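# Mount the wire spool on the rewinder spindle

## Task

Slide the wound wire spool onto the rewinding machine's spindle until it sits fully seated against the drive disc, with the disc's drive pin passing through one of the spool's flange holes.

## Robot and tools

Robot: two AgileX Piper arms, left_arm and right_arm, each with a two-finger parallel gripper and a wrist camera. Other cameras: cam_high and cam_low. All four images are 896x504.

Frame: every hand position, orientation and velocity is in the scene frame. Its origin is at table-top height, halfway between the two nominal bases. +z points up, +x points out over the table, and left_arm is on the +y side. These names do not tell you which side of an image is which. Calibrated base places: left_arm at (-0.003, +0.314, 0) m with quat_wxyz (+1.000, 0, 0, -0.008); right_arm at (-0.044, -0.226, 0) m with quat_wxyz (+1.000, 0, 0, +0.024). Reported hand poses can be off by a few centimetres, more when the arm is stretched far. end_effector_position is the spot between the finger pads, about 5 mm short of the tips. The fingers point along the gripper's +z axis and close along its y axis.

The row: every command is one row of 14 plain numbers covering both arms, even when only one arm should move. The first 7 are for left_arm and the last 7 are for right_arm. Each group of 7 is six joint angles and then the gripper opening. The joints come in this order: shoulder (joint2), elbow (joint3), waist (joint1), forearm roll (joint4), wrist pitch (joint5), wrist roll (joint6). Joint numbers are absolute target angles in radians, on the same scale that Joint positions prints. They are never offsets. Waist and wrist pitch have their signs flipped relative to the URDF. Allowed ranges in your numbers: shoulder 0.000 to 3.140; elbow -2.967 to 0.000; waist -2.618 to 2.618; forearm roll -1.745 to 1.745; wrist pitch -1.220 to 1.220; wrist roll -2.094 to 2.094. A joint's true stop may differ from these by up to 0.014 rad. A target more than 0.014 rad outside a range gets the call refused. Opening is absolute, from -1 (closed) to +1 (fully open). Any number you send is a command, 0 included, so to leave a gripper or joint unchanged, repeat its current value from Tool commands or Joint targets.

Tools:
- execute_actions(actions, cameras): actions is a list of actions. Each action is a table of 1 to 15 rows, and each row runs for one 1/30 s step. A short table keeps its last row until its 15 steps are done. An empty list moves nothing and returns the full state.
- move(target, speed, blend, opening_speed, blocking, cameras): plans smooth joint paths. target is one row, or a list of up to 15 rows that all share about 10 s. speed is in rad/s, 0.01 to 2 (default 0.5), and applies to the joint with the farthest to travel. It can be one number or one value per target. blend, in rad, rounds the corners at intermediate targets. opening_speed is how fast the opening changes, in units per second, 0.2 or more. With blocking=false the call returns early and the motion keeps going, and a later move takes over from the current point. The paths do not avoid obstacles or the other arm. Gripper values in later list entries only take effect once everything has stopped at that entry.
- wait(seconds): 0 to 10 s, holding the last commands.
- stop(): brakes a running move.
- zoom_image(camera, region): region is [x0, y0, x1, y1] in pixels, at most 504x504, measured from the top-left of that camera's latest image.
- read_manual(section): licence texts only.
- finished_scene(scene): pass the current scene number. It ends the scene for good, so call it only once the spool stays seated with the robot let go.

Motion limits: joint targets move at no more than 3 rad/s. Each step, a target stays within 0.867 rad of the measured angle. If a step would move a gripper more than 70 mm, it is scaled down. Going from fully open to closed takes about 1 s or more.

Results: Joint positions lists each arm's six joints and then the finger gap in metres (0.070 is fully open). Joint targets shows where the joints are being driven; it is left out when within 0.005 rad of the positions. Tool commands lists the current gripper commands. grip_measured is the finger opening on the command scale. Joint torques are total drive output, noisy and offset; positive means toward a larger angle. execute_actions also lists joint angles at some steps. The move: line reports done, off_target, moving, held or fault, plus the worst joint error for each arm. "joint sent to its limit" means a joint was clipped at its stop. "joint command not followed" means the anti-collision check between the arms altered that arm's targets.

Gripping: after the fingers touch, command about 0.05 below that grip_measured reading for a full-force grip, or less below it for a lighter grip. Very thin parts get less force.

Avoid: contact torque reaching a joint's load limit (21.1 N m for waist, shoulder and elbow; 7.36 N m for the three wrist joints). That freezes the arm for 10 s. The wrist motors only give about 4 N m, so a heavy load or a hard press makes them sag. Also avoid fast impacts, pressing far past a contact, arm-to-arm collisions, dropping the spool, releasing it while it is still moving, and letting anything fall or end up off the table. Motors heat up when holding loads, when the arm is stretched out, or when pushing against something it cannot pass. A MOTOR HOT line appears at 65 °C. At 80 °C the arm goes limp (OVER-TEMPERATURE FAULT). Held or loose parts may occasionally be nudged by outside disturbances.

Each tool is called by a JSON object that holds its "op" and its "data", one argument or row to a line.

## Session

{"op": "execute_actions", "data": {
  "actions": []
}}

Scene clock: 0.00 s.
left_arm: end_effector_position=(+0.0846, -0.0637, +0.1483) grip_measured=+0.99 end_effector_quat_wxyz=(+0.388, +0.324, +0.863, -0.002) | right_arm: end_effector_position=(+0.4110, -0.3773, +0.1143) grip_measured=+0.99 end_effector_quat_wxyz=(+0.190, +0.484, +0.854, +0.023)
Joint names: [shoulder, elbow, waist, forearm roll, wrist pitch, wrist roll]
Joint positions: left_arm=[1.761 -1.223 1.741 0.886 -1.138 -1.438 0.07] | right_arm=[1.985 -1.626 0.352 -0.043 -0.915 0.747 0.07]
Joint torques (N m): no reading
Motor temperatures (°C): left_arm=[32 31 36 35 34 29] | right_arm=[38 31 30 33 39 28]
Joint targets: left_arm=[1.761 -1.223 1.741 0.886 -1.138 -1.438] | right_arm=[1.985 -1.626 0.352 -0.043 -0.915 0.747]
Tool commands: left_gripper/opening=+1.0 right_gripper/opening=+1.0

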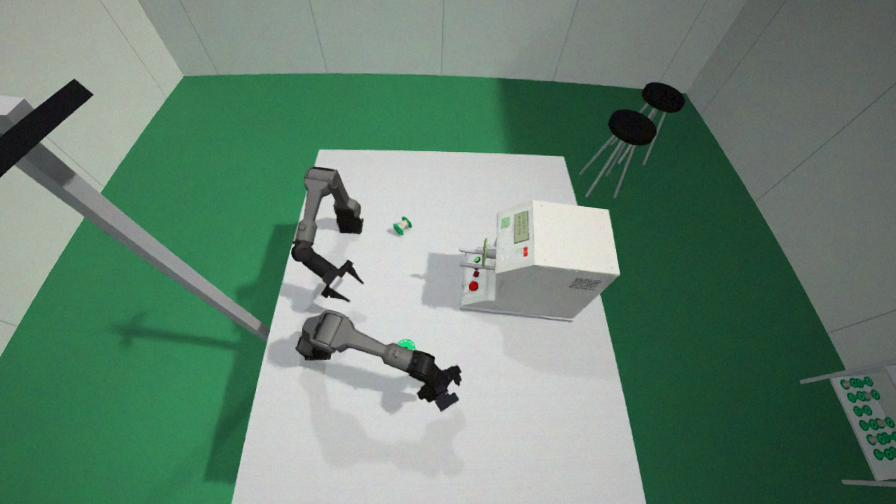

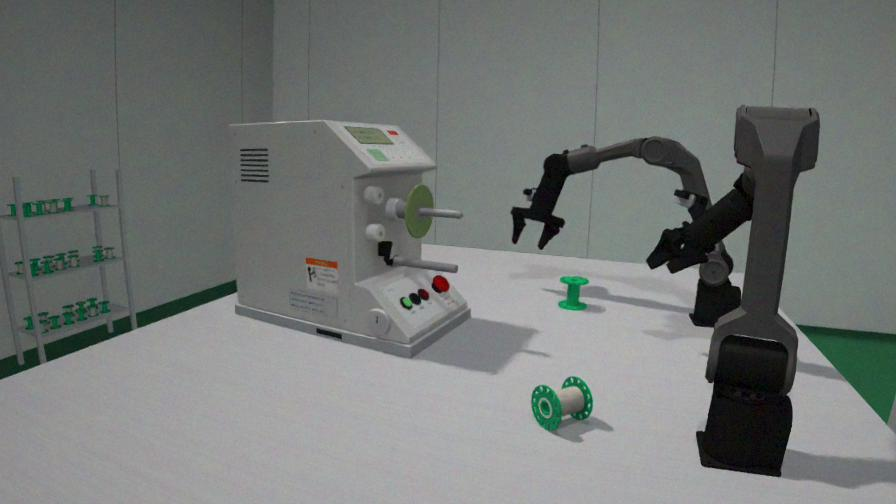

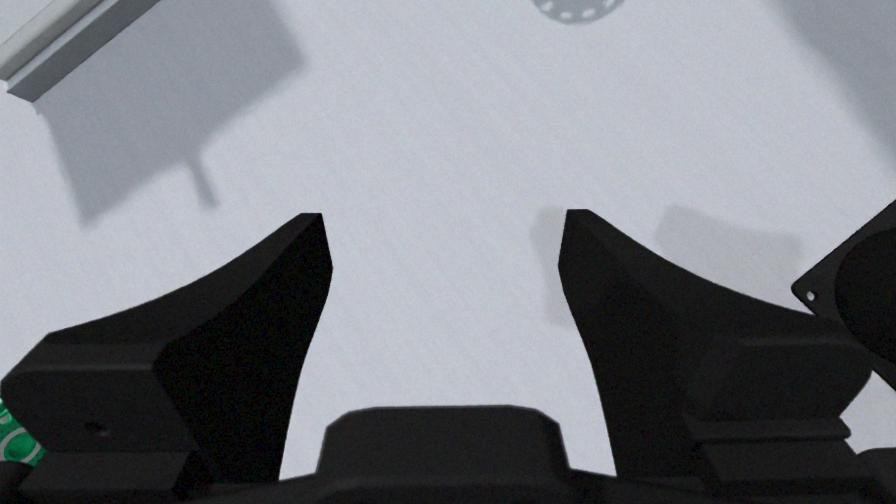

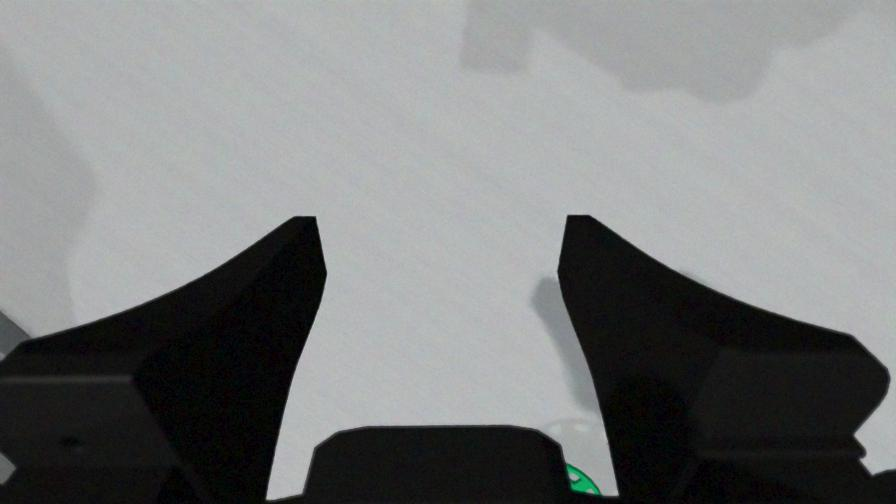

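{"op": "zoom_image", "data": {
  "camera": "cam_low",
  "region": [330, 160, 630, 460]
}}

{"op": "zoom_image", "data": {
  "camera": "cam_high",
  "region": [360, 180, 560, 380]
}}

{"op": "zoom_image", "data": {
  "camera": "cam_low",
  "region": [340, 150, 490, 300]
}}

{"op": "zoom_image", "data": {
  "camera": "cam_high",
  "region": [450, 220, 510, 300]
}}

{"op": "zoom_image", "data": {
  "camera": "cam_high",
  "region": [380, 205, 430, 245]
}}

{"op": "zoom_image", "data": {
  "camera": "cam_low",
  "region": [510, 360, 610, 440]
}}

Scaled by 1.680 from the camera's 896x504 image, which has a finer 1280x720 frame.

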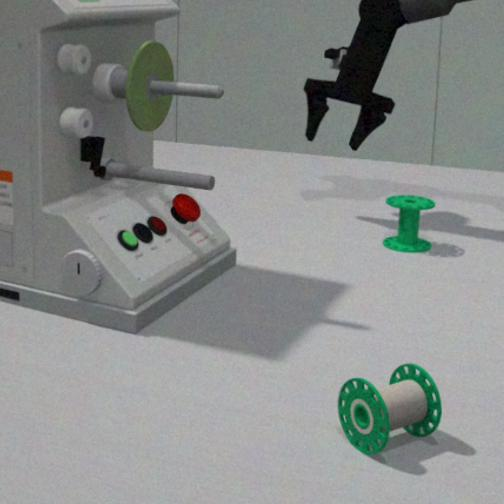

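Scaled by 2.520 from the camera's 896x504 image, which has a finer 1280x720 frame.

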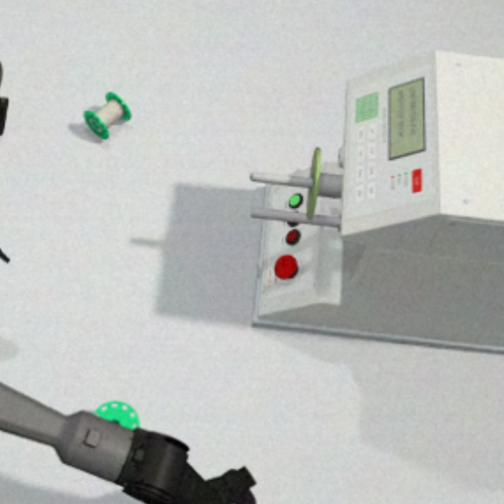

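Scaled by 3.360 from the camera's 896x504 image, which has a finer 1280x720 frame.

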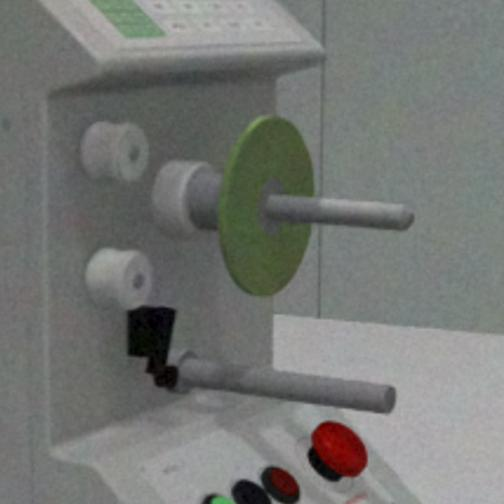

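Scaled by 6.300 from the camera's 896x504 image, which has a finer 1280x720 frame.

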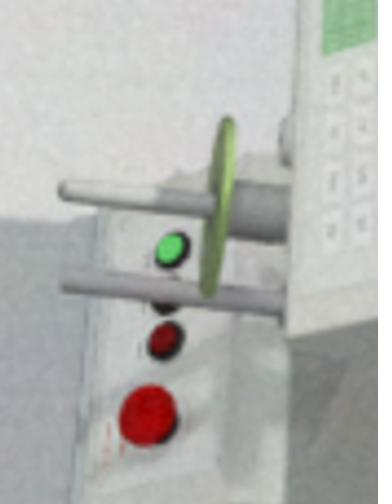

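Scaled by 10.080 from the camera's 896x504 image, which has a finer 1280x720 frame.

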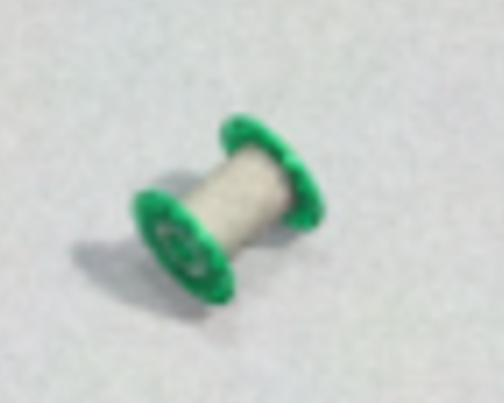

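Scaled by 5.040 from the camera's 896x504 image, which has a finer 1280x720 frame.

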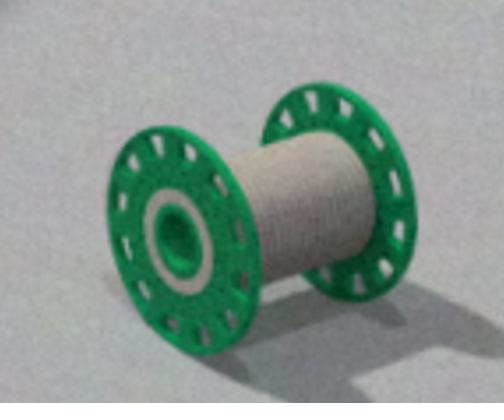

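{"op": "move", "data": {
  "target": [
    [1.2, -0.95, 0.6, 0.2, -1.0, -0.3, 1.0, 1.7, -1.2, 0.2, 0, -0.2, 0.3, 1.0],
    [1.011, -0.873, 0.04, 0, -0.996, 0, 1.0, 1.2604, -0.573, -0.423, 0, 0.77, 0, 1.0]
  ],
  "blend": 0.3,
  "speed": 0.9
}}

Scene clock: 46.03 s.
left_arm: end_effector_position=(+0.2417, +0.3005, +0.2002) grip_measured=+0.99 end_effector_quat_wxyz=(+0.259, +0.026, +0.965, -0.007) | right_arm: end_effector_position=(+0.3016, -0.0498, +0.3174) grip_measured=+0.99 end_effector_quat_wxyz=(+0.743, -0.151, +0.627, +0.179)
Joint positions: left_arm=[1.011 -0.874 0.038 0 -0.997 0.001 0.07] | right_arm=[1.26 -0.572 -0.424 -0.001 0.77 0 0.07]
Joint torques (N m): left_arm=[-0.97 -5.95 1.1 0.02 0.47 -0.15] | right_arm=[-1.45 -6.31 1.4 0.08 1.06 -0.02]
move: done

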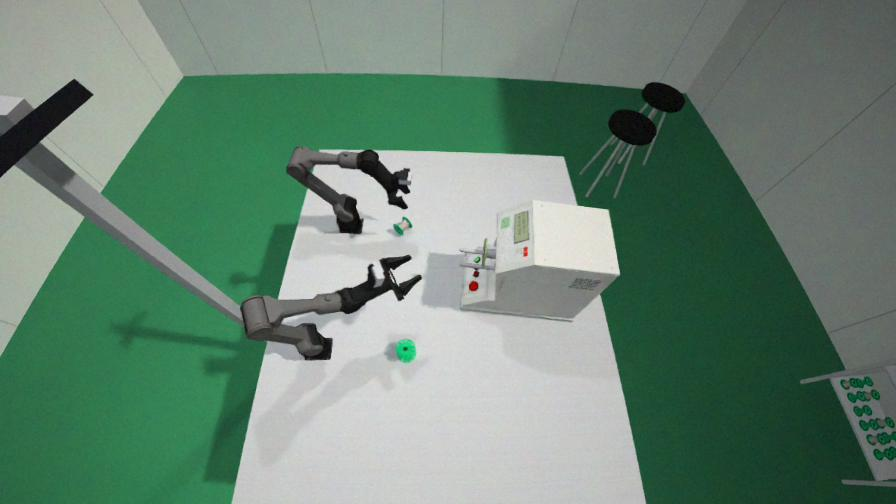

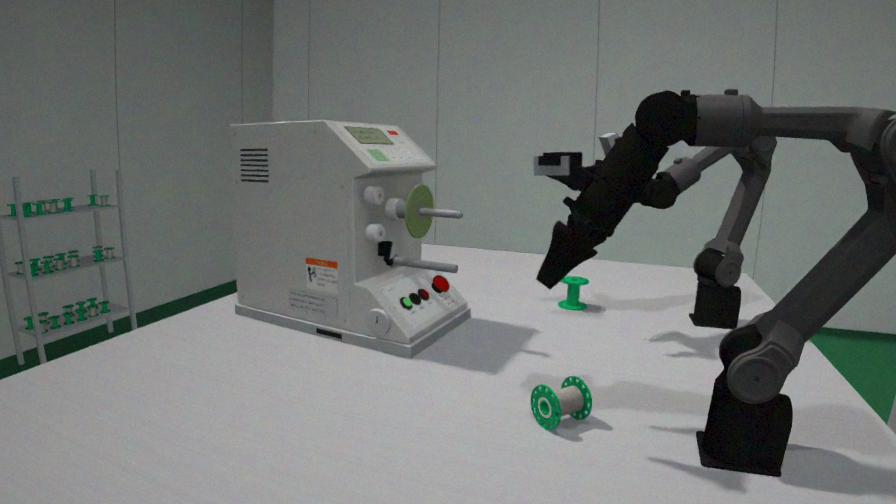

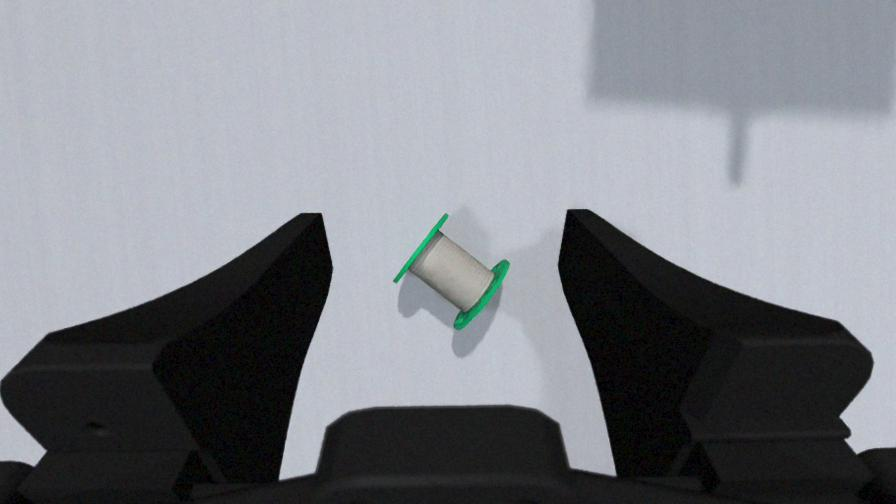

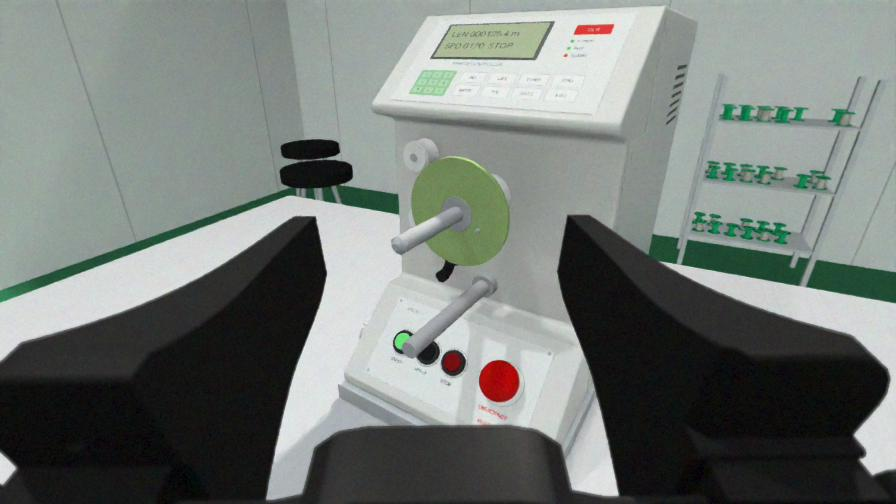

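{"op": "zoom_image", "data": {
  "camera": "cam_right_wrist",
  "region": [370, 100, 570, 370]
}}

{"op": "zoom_image", "data": {
  "camera": "cam_right_wrist",
  "region": [380, 150, 520, 280]
}}

{"op": "zoom_image", "data": {
  "camera": "cam_left_wrist",
  "region": [370, 190, 530, 350]
}}

{"op": "zoom_image", "data": {
  "camera": "cam_high",
  "region": [280, 140, 520, 370]
}}

Scaled by 1.867 from the camera's 896x504 image, which has a finer 1280x720 frame.

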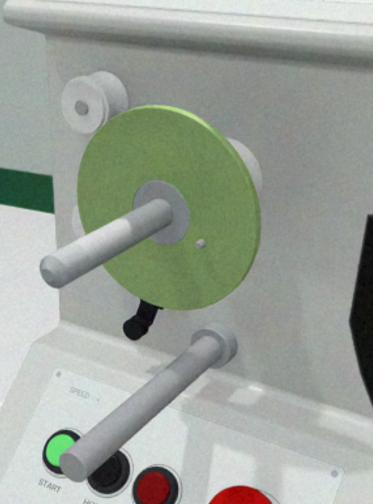

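Scaled by 3.600 from the camera's 896x504 image, which has a finer 1280x720 frame.

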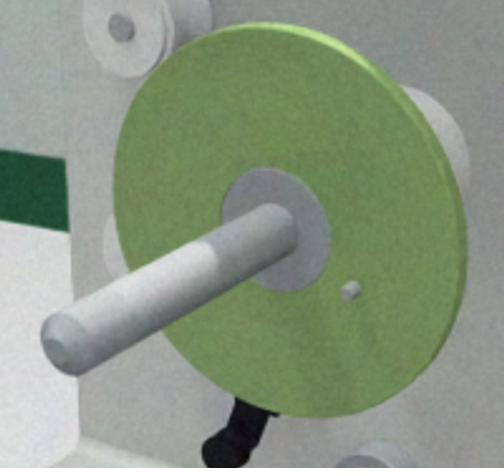

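Scaled by 3.150 from the camera's 896x504 image, which has a finer 1280x720 frame.

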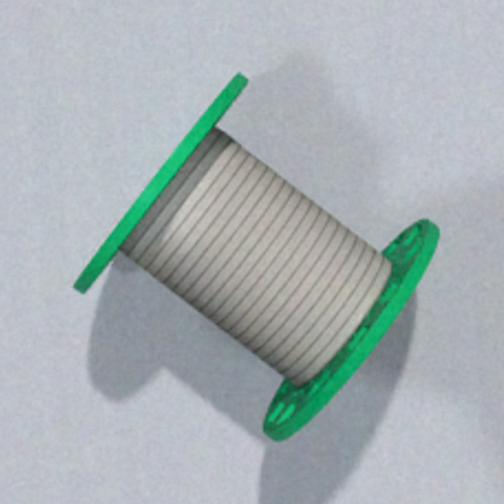

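Scaled by 2.100 from the camera's 896x504 image, which has a finer 1280x720 frame.

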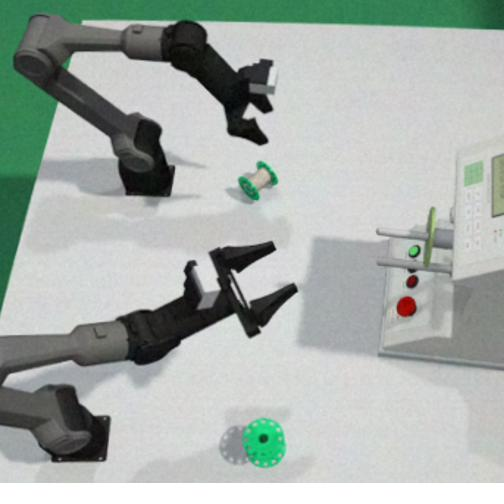

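{"op": "move", "data": {
  "target": [1.011, -0.873, 0.04, 0, -0.996, 0, 1.0, 1.409, -0.792, -0.388, 0, 0.268, 1.5708, 1.0],
  "speed": 0.9
}}

{"op": "zoom_image", "data": {
  "camera": "cam_right_wrist",
  "region": [300, 50, 650, 400]
}}

Scene clock: 103.60 s.
left_arm: end_effector_position=(+0.2417, +0.3003, +0.2002) grip_measured=+0.99 end_effector_quat_wxyz=(+0.259, +0.027, +0.965, -0.007) | right_arm: end_effector_position=(+0.3494, -0.0429, +0.2424) grip_measured=+0.99 end_effector_quat_wxyz=(+0.327, +0.426, +0.669, +0.513)
Joint positions: left_arm=[1.011 -0.874 0.039 0 -0.997 0.001 0.07] | right_arm=[1.409 -0.791 -0.388 -0.001 0.268 1.571 0.07]
Joint torques (N m): left_arm=[-0.25 -7.64 1 -0.07 0.36 -0.07] | right_arm=[-2.5 -6.66 1.27 0.05 1.25 -0.15]
move: done

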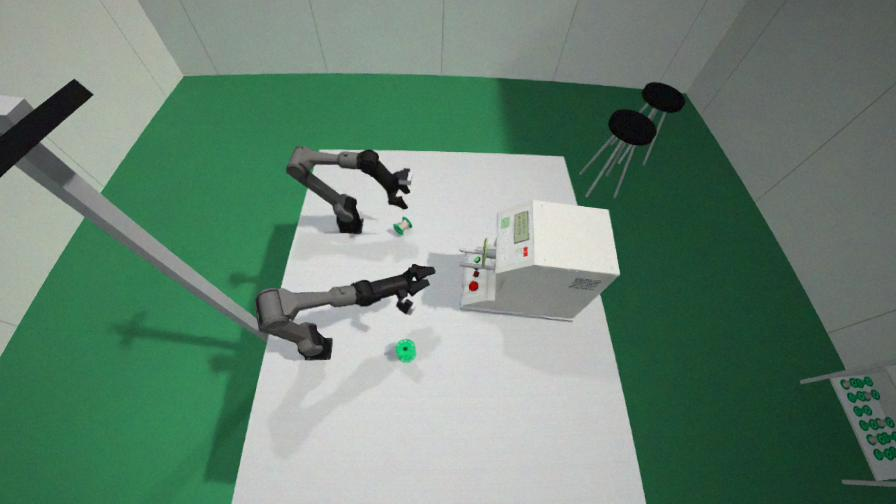

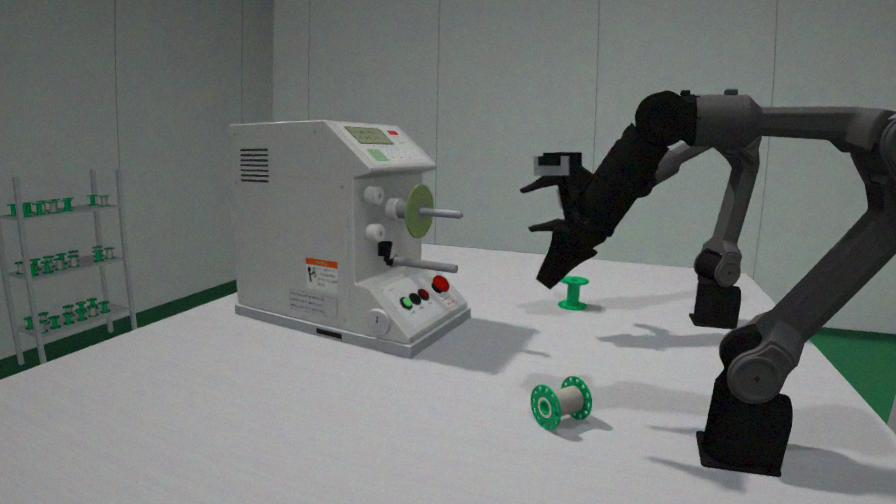

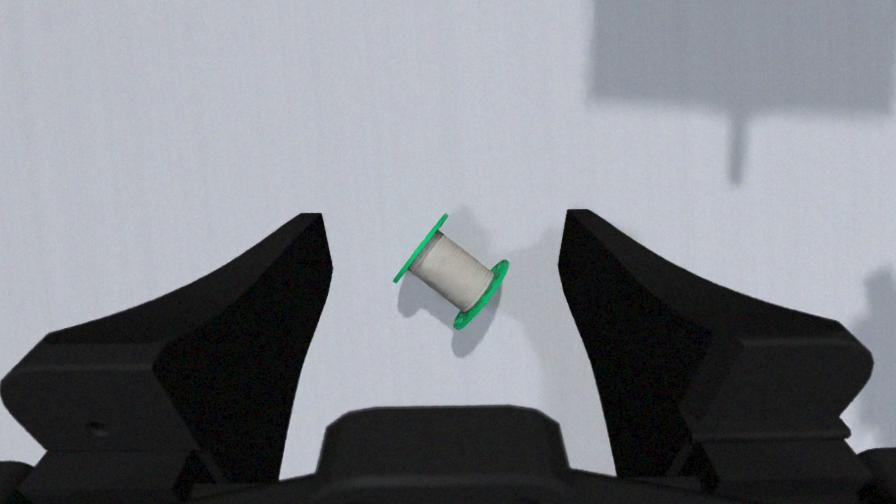

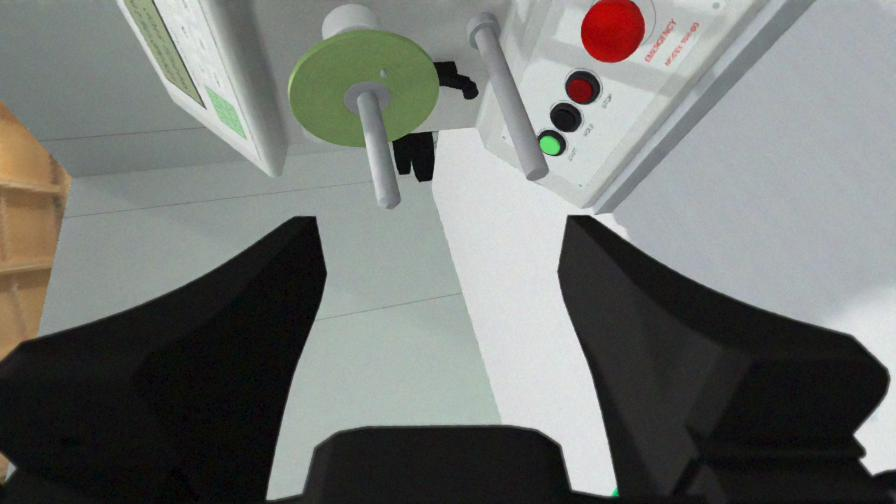

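Scaled by 1.440 from the camera's 896x504 image, which has a finer 1280x720 frame.

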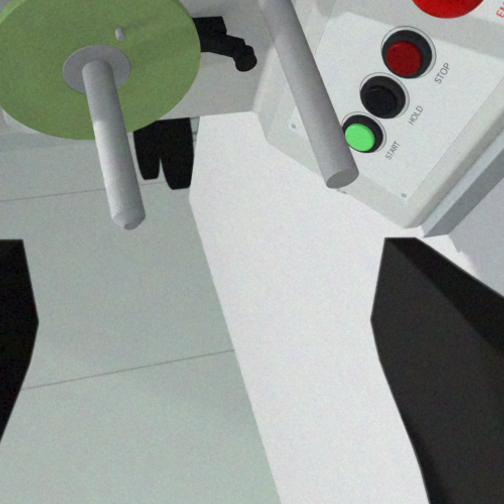

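{"op": "zoom_image", "data": {
  "camera": "cam_low",
  "region": [525, 370, 597, 436]
}}

{"op": "zoom_image", "data": {
  "camera": "cam_right_wrist",
  "region": [280, 20, 450, 220]
}}

Scaled by 7.000 from the camera's 896x504 image, which has a finer 1280x720 frame.

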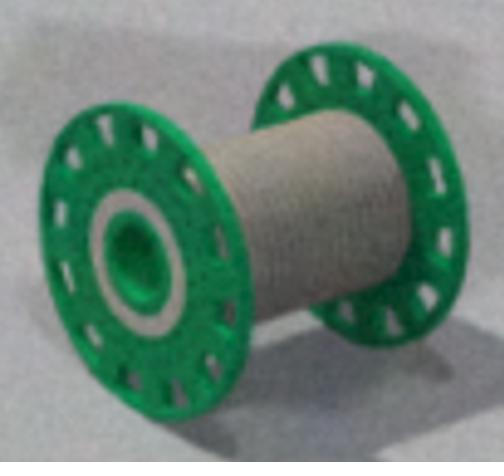

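Scaled by 2.520 from the camera's 896x504 image, which has a finer 1280x720 frame.

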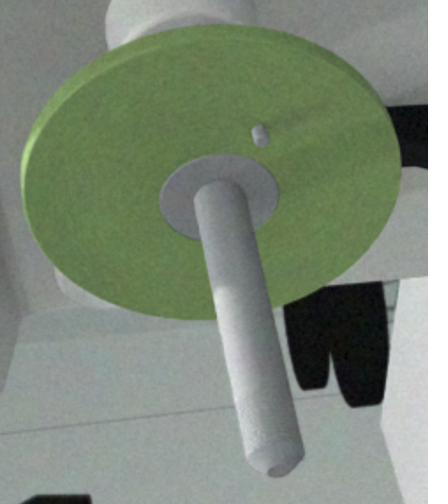

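{"op": "move", "data": {
  "target": [
    [1.571, -0.894, 0.048, 1.541, 1.161, 0.641, 1.0, 1.009, -0.414, -0.423, 0, 0.677, 0, 1.0],
    [1.828, -1.236, 0.055, 1.574, 1.154, 0.549, 1.0, 1.009, -0.414, -0.423, 0, 0.677, 0, 1.0]
  ],
  "blend": 0.05,
  "speed": 1.0
}}

Scene clock: 152.80 s.
left_arm: end_effector_position=(+0.3998, +0.0822, +0.2399) grip_measured=+0.99 end_effector_quat_wxyz=(+0.622, +0.770, +0.084, +0.120) | right_arm: end_effector_position=(+0.2505, -0.0763, +0.3171) grip_measured=+0.99 end_effector_quat_wxyz=(+0.743, -0.151, +0.627, +0.178)
Joint positions: left_arm=[1.83 -1.238 0.055 1.574 1.154 0.549 0.07] | right_arm=[1.009 -0.414 -0.423 -0.001 0.677 0 0.07]
Joint torques (N m): left_arm=[-8.35 -4.72 1.1 -0.76 0.39 0] | right_arm=[-0.4 -5.93 0.12 0.09 1.01 -0.14]
move: done

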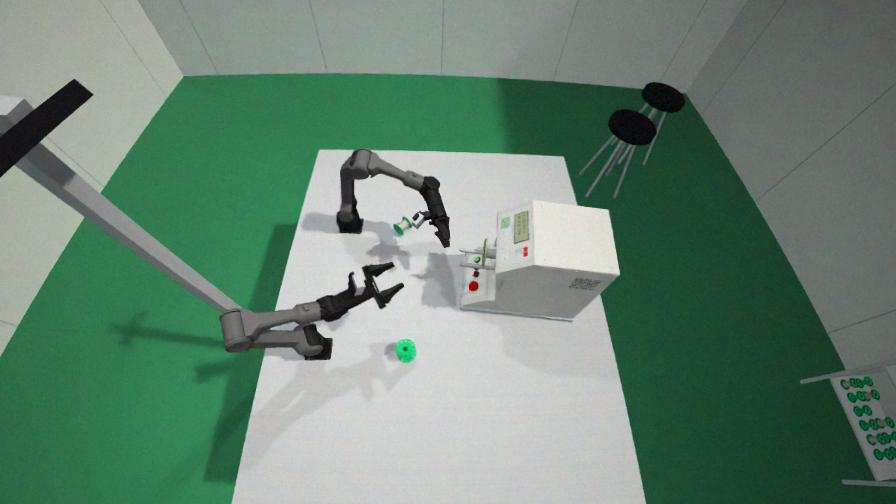

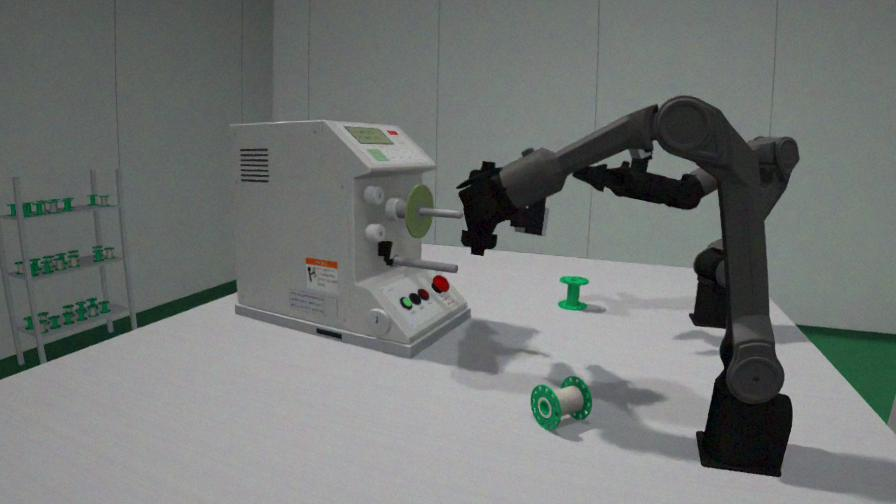

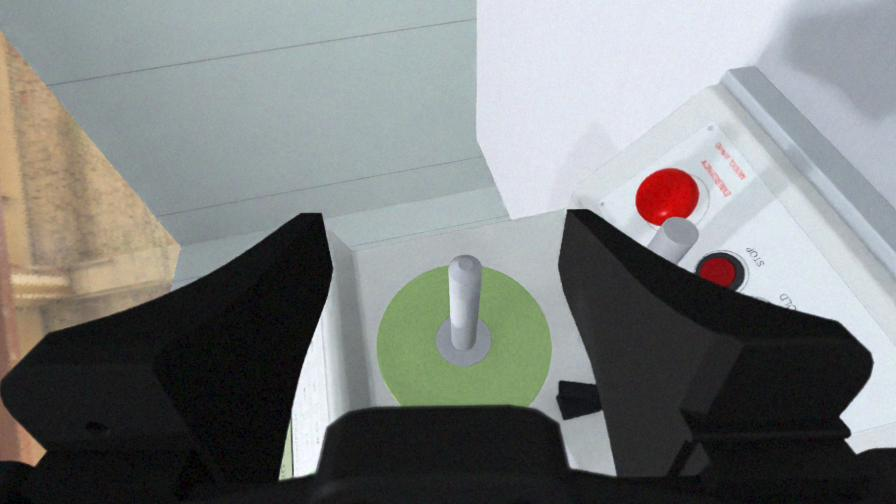

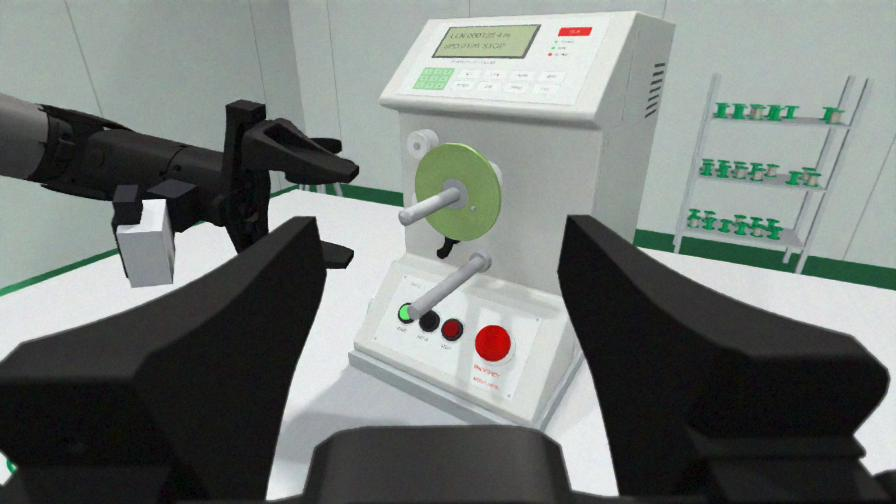

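{"op": "zoom_image", "data": {
  "camera": "cam_left_wrist",
  "region": [360, 235, 570, 415]
}}

{"op": "zoom_image", "data": {
  "camera": "cam_left_wrist",
  "region": [300, 190, 600, 340]
}}

Scaled by 2.400 from the camera's 896x504 image, which has a finer 1280x720 frame.

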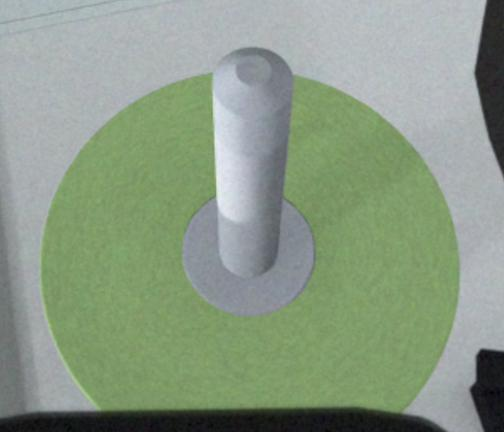

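Scaled by 1.680 from the camera's 896x504 image, which has a finer 1280x720 frame.

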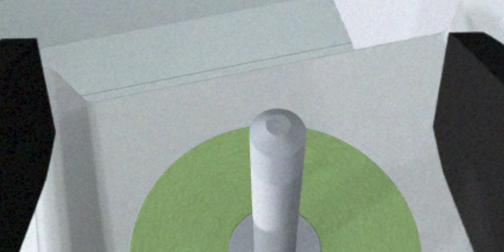

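{"op": "move", "data": {
  "target": [1.940, -1.339, 0.149, 1.524, 1.072, 0.561, 1.0, 1.009, -0.414, -0.423, 0, 0.677, 0, 1.0],
  "speed": 0.5,
  "cameras": ["cam_left_wrist", "cam_right_wrist"]
}}

{"op": "zoom_image", "data": {
  "camera": "cam_left_wrist",
  "region": [300, 170, 600, 410]
}}

{"op": "zoom_image", "data": {
  "camera": "cam_right_wrist",
  "region": [340, 120, 540, 300]
}}

Scene clock: 164.30 s.
left_arm: end_effector_position=(+0.4229, +0.0452, +0.2235) grip_measured=+0.99 end_effector_quat_wxyz=(+0.621, +0.770, +0.083, +0.119) | right_arm: end_effector_position=(+0.2505, -0.0763, +0.3171) grip_measured=+0.99 end_effector_quat_wxyz=(+0.743, -0.151, +0.627, +0.178)
Joint positions: left_arm=[1.942 -1.34 0.151 1.524 1.071 0.561 0.07] | right_arm=[1.009 -0.414 -0.423 -0.001 0.677 0 0.07]
Joint torques (N m): left_arm=[-9.45 -5.94 -0.24 -0.72 0.39 0.09] | right_arm=[-0.15 -6.97 1 0.06 1.06 -0.13]
move: done
Images, in order: cam_left_wrist, cam_right_wrist.

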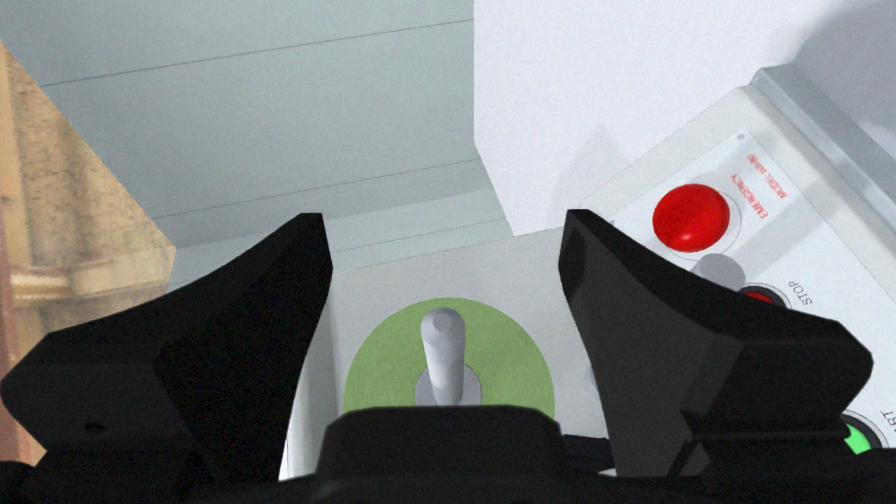

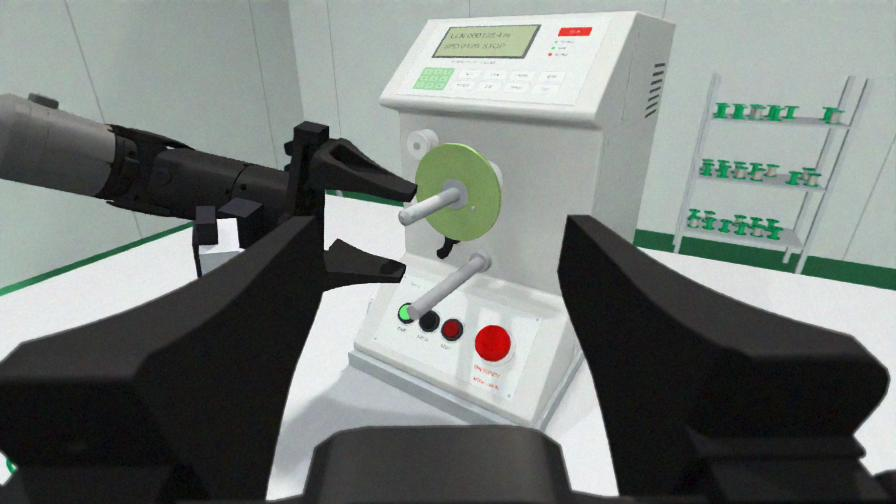

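Scaled by 1.680 from the camera's 896x504 image, which has a finer 1280x720 frame.

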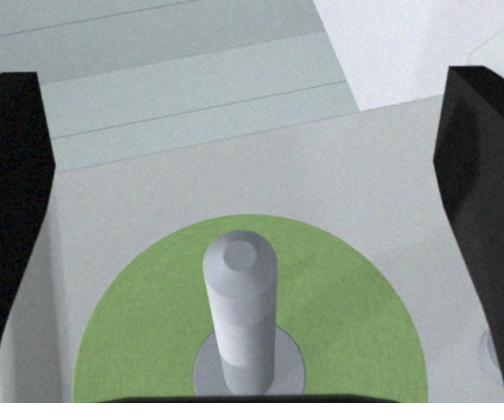

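Scaled by 2.520 from the camera's 896x504 image, which has a finer 1280x720 frame.

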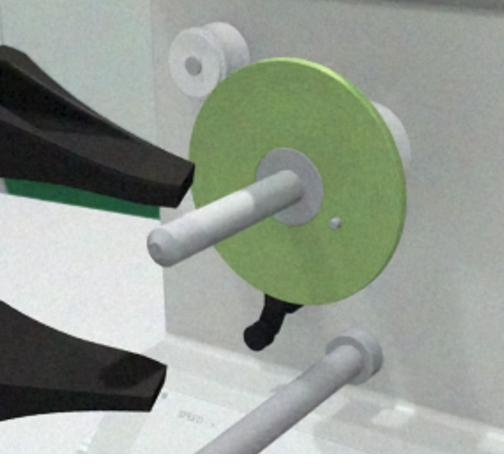

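{"op": "move", "data": {
  "target": [2.073, -1.572, 0.116, 1.592, 1.101, 0.427, 1.0, 1.009, -0.414, -0.423, 0, 0.677, 0, 1.0],
  "speed": 0.4,
  "cameras": ["cam_low", "cam_left_wrist", "cam_right_wrist"]
}}

{"op": "zoom_image", "data": {
  "camera": "cam_left_wrist",
  "region": [300, 170, 600, 410]
}}

{"op": "zoom_image", "data": {
  "camera": "cam_right_wrist",
  "region": [340, 120, 540, 300]
}}

Scene clock: 173.77 s.
left_arm: end_effector_position=(+0.4656, +0.0524, +0.2270) grip_measured=+0.99 end_effector_quat_wxyz=(+0.623, +0.769, +0.091, +0.113) | right_arm: end_effector_position=(+0.2505, -0.0763, +0.3171) grip_measured=+0.99 end_effector_quat_wxyz=(+0.743, -0.151, +0.627, +0.178)
Joint positions: left_arm=[2.074 -1.574 0.116 1.592 1.101 0.426 0.07] | right_arm=[1.009 -0.414 -0.423 -0.001 0.677 0 0.07]
Joint torques (N m): left_arm=[-9.95 -4.95 0.45 -0.91 0.32 0.17] | right_arm=[-0.15 -7 1.28 0.05 1.11 -0.11]
move: done
Images, in order: cam_low, cam_left_wrist, cam_right_wrist.

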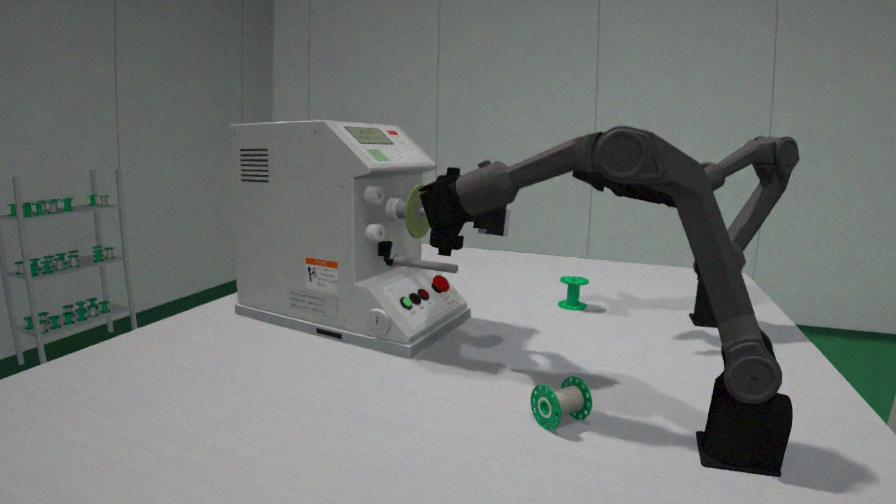

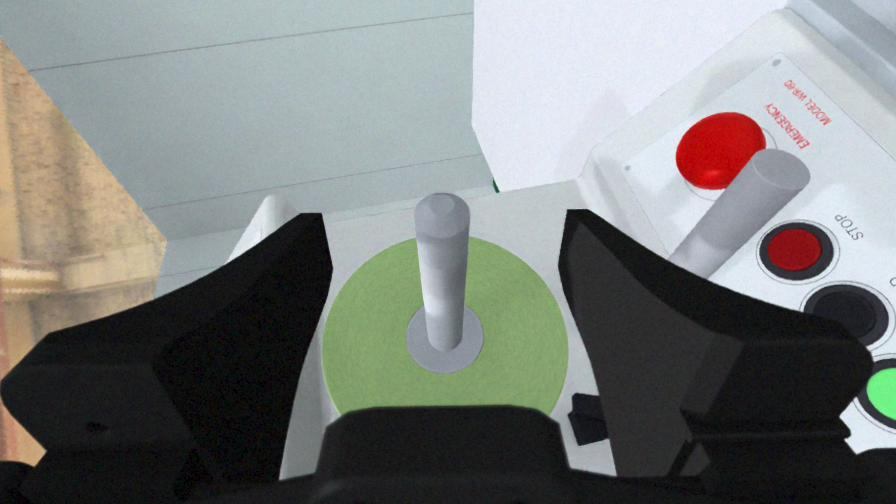

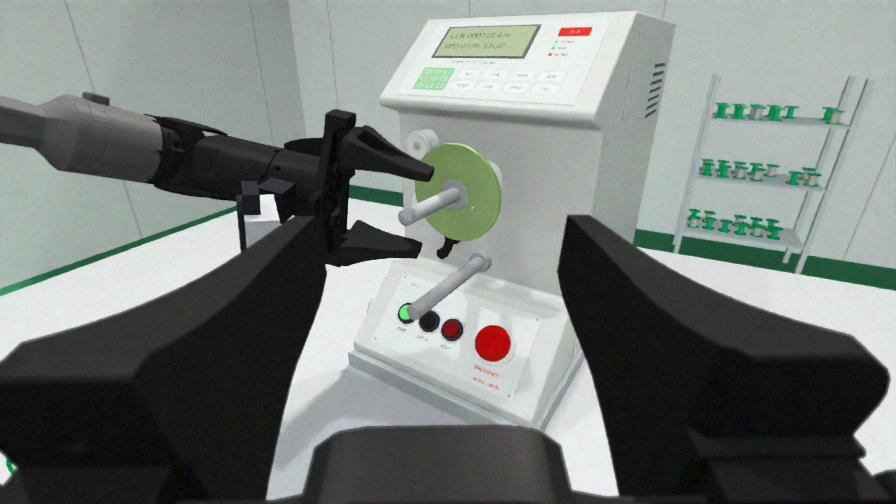

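Scaled by 1.680 from the camera's 896x504 image, which has a finer 1280x720 frame.

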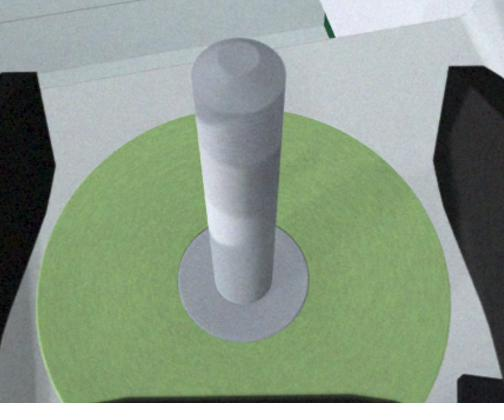

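Scaled by 2.520 from the camera's 896x504 image, which has a finer 1280x720 frame.

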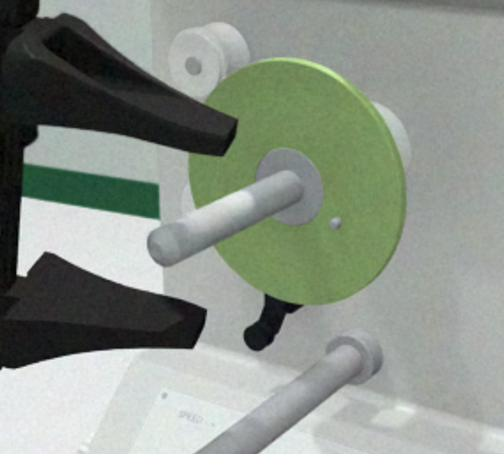

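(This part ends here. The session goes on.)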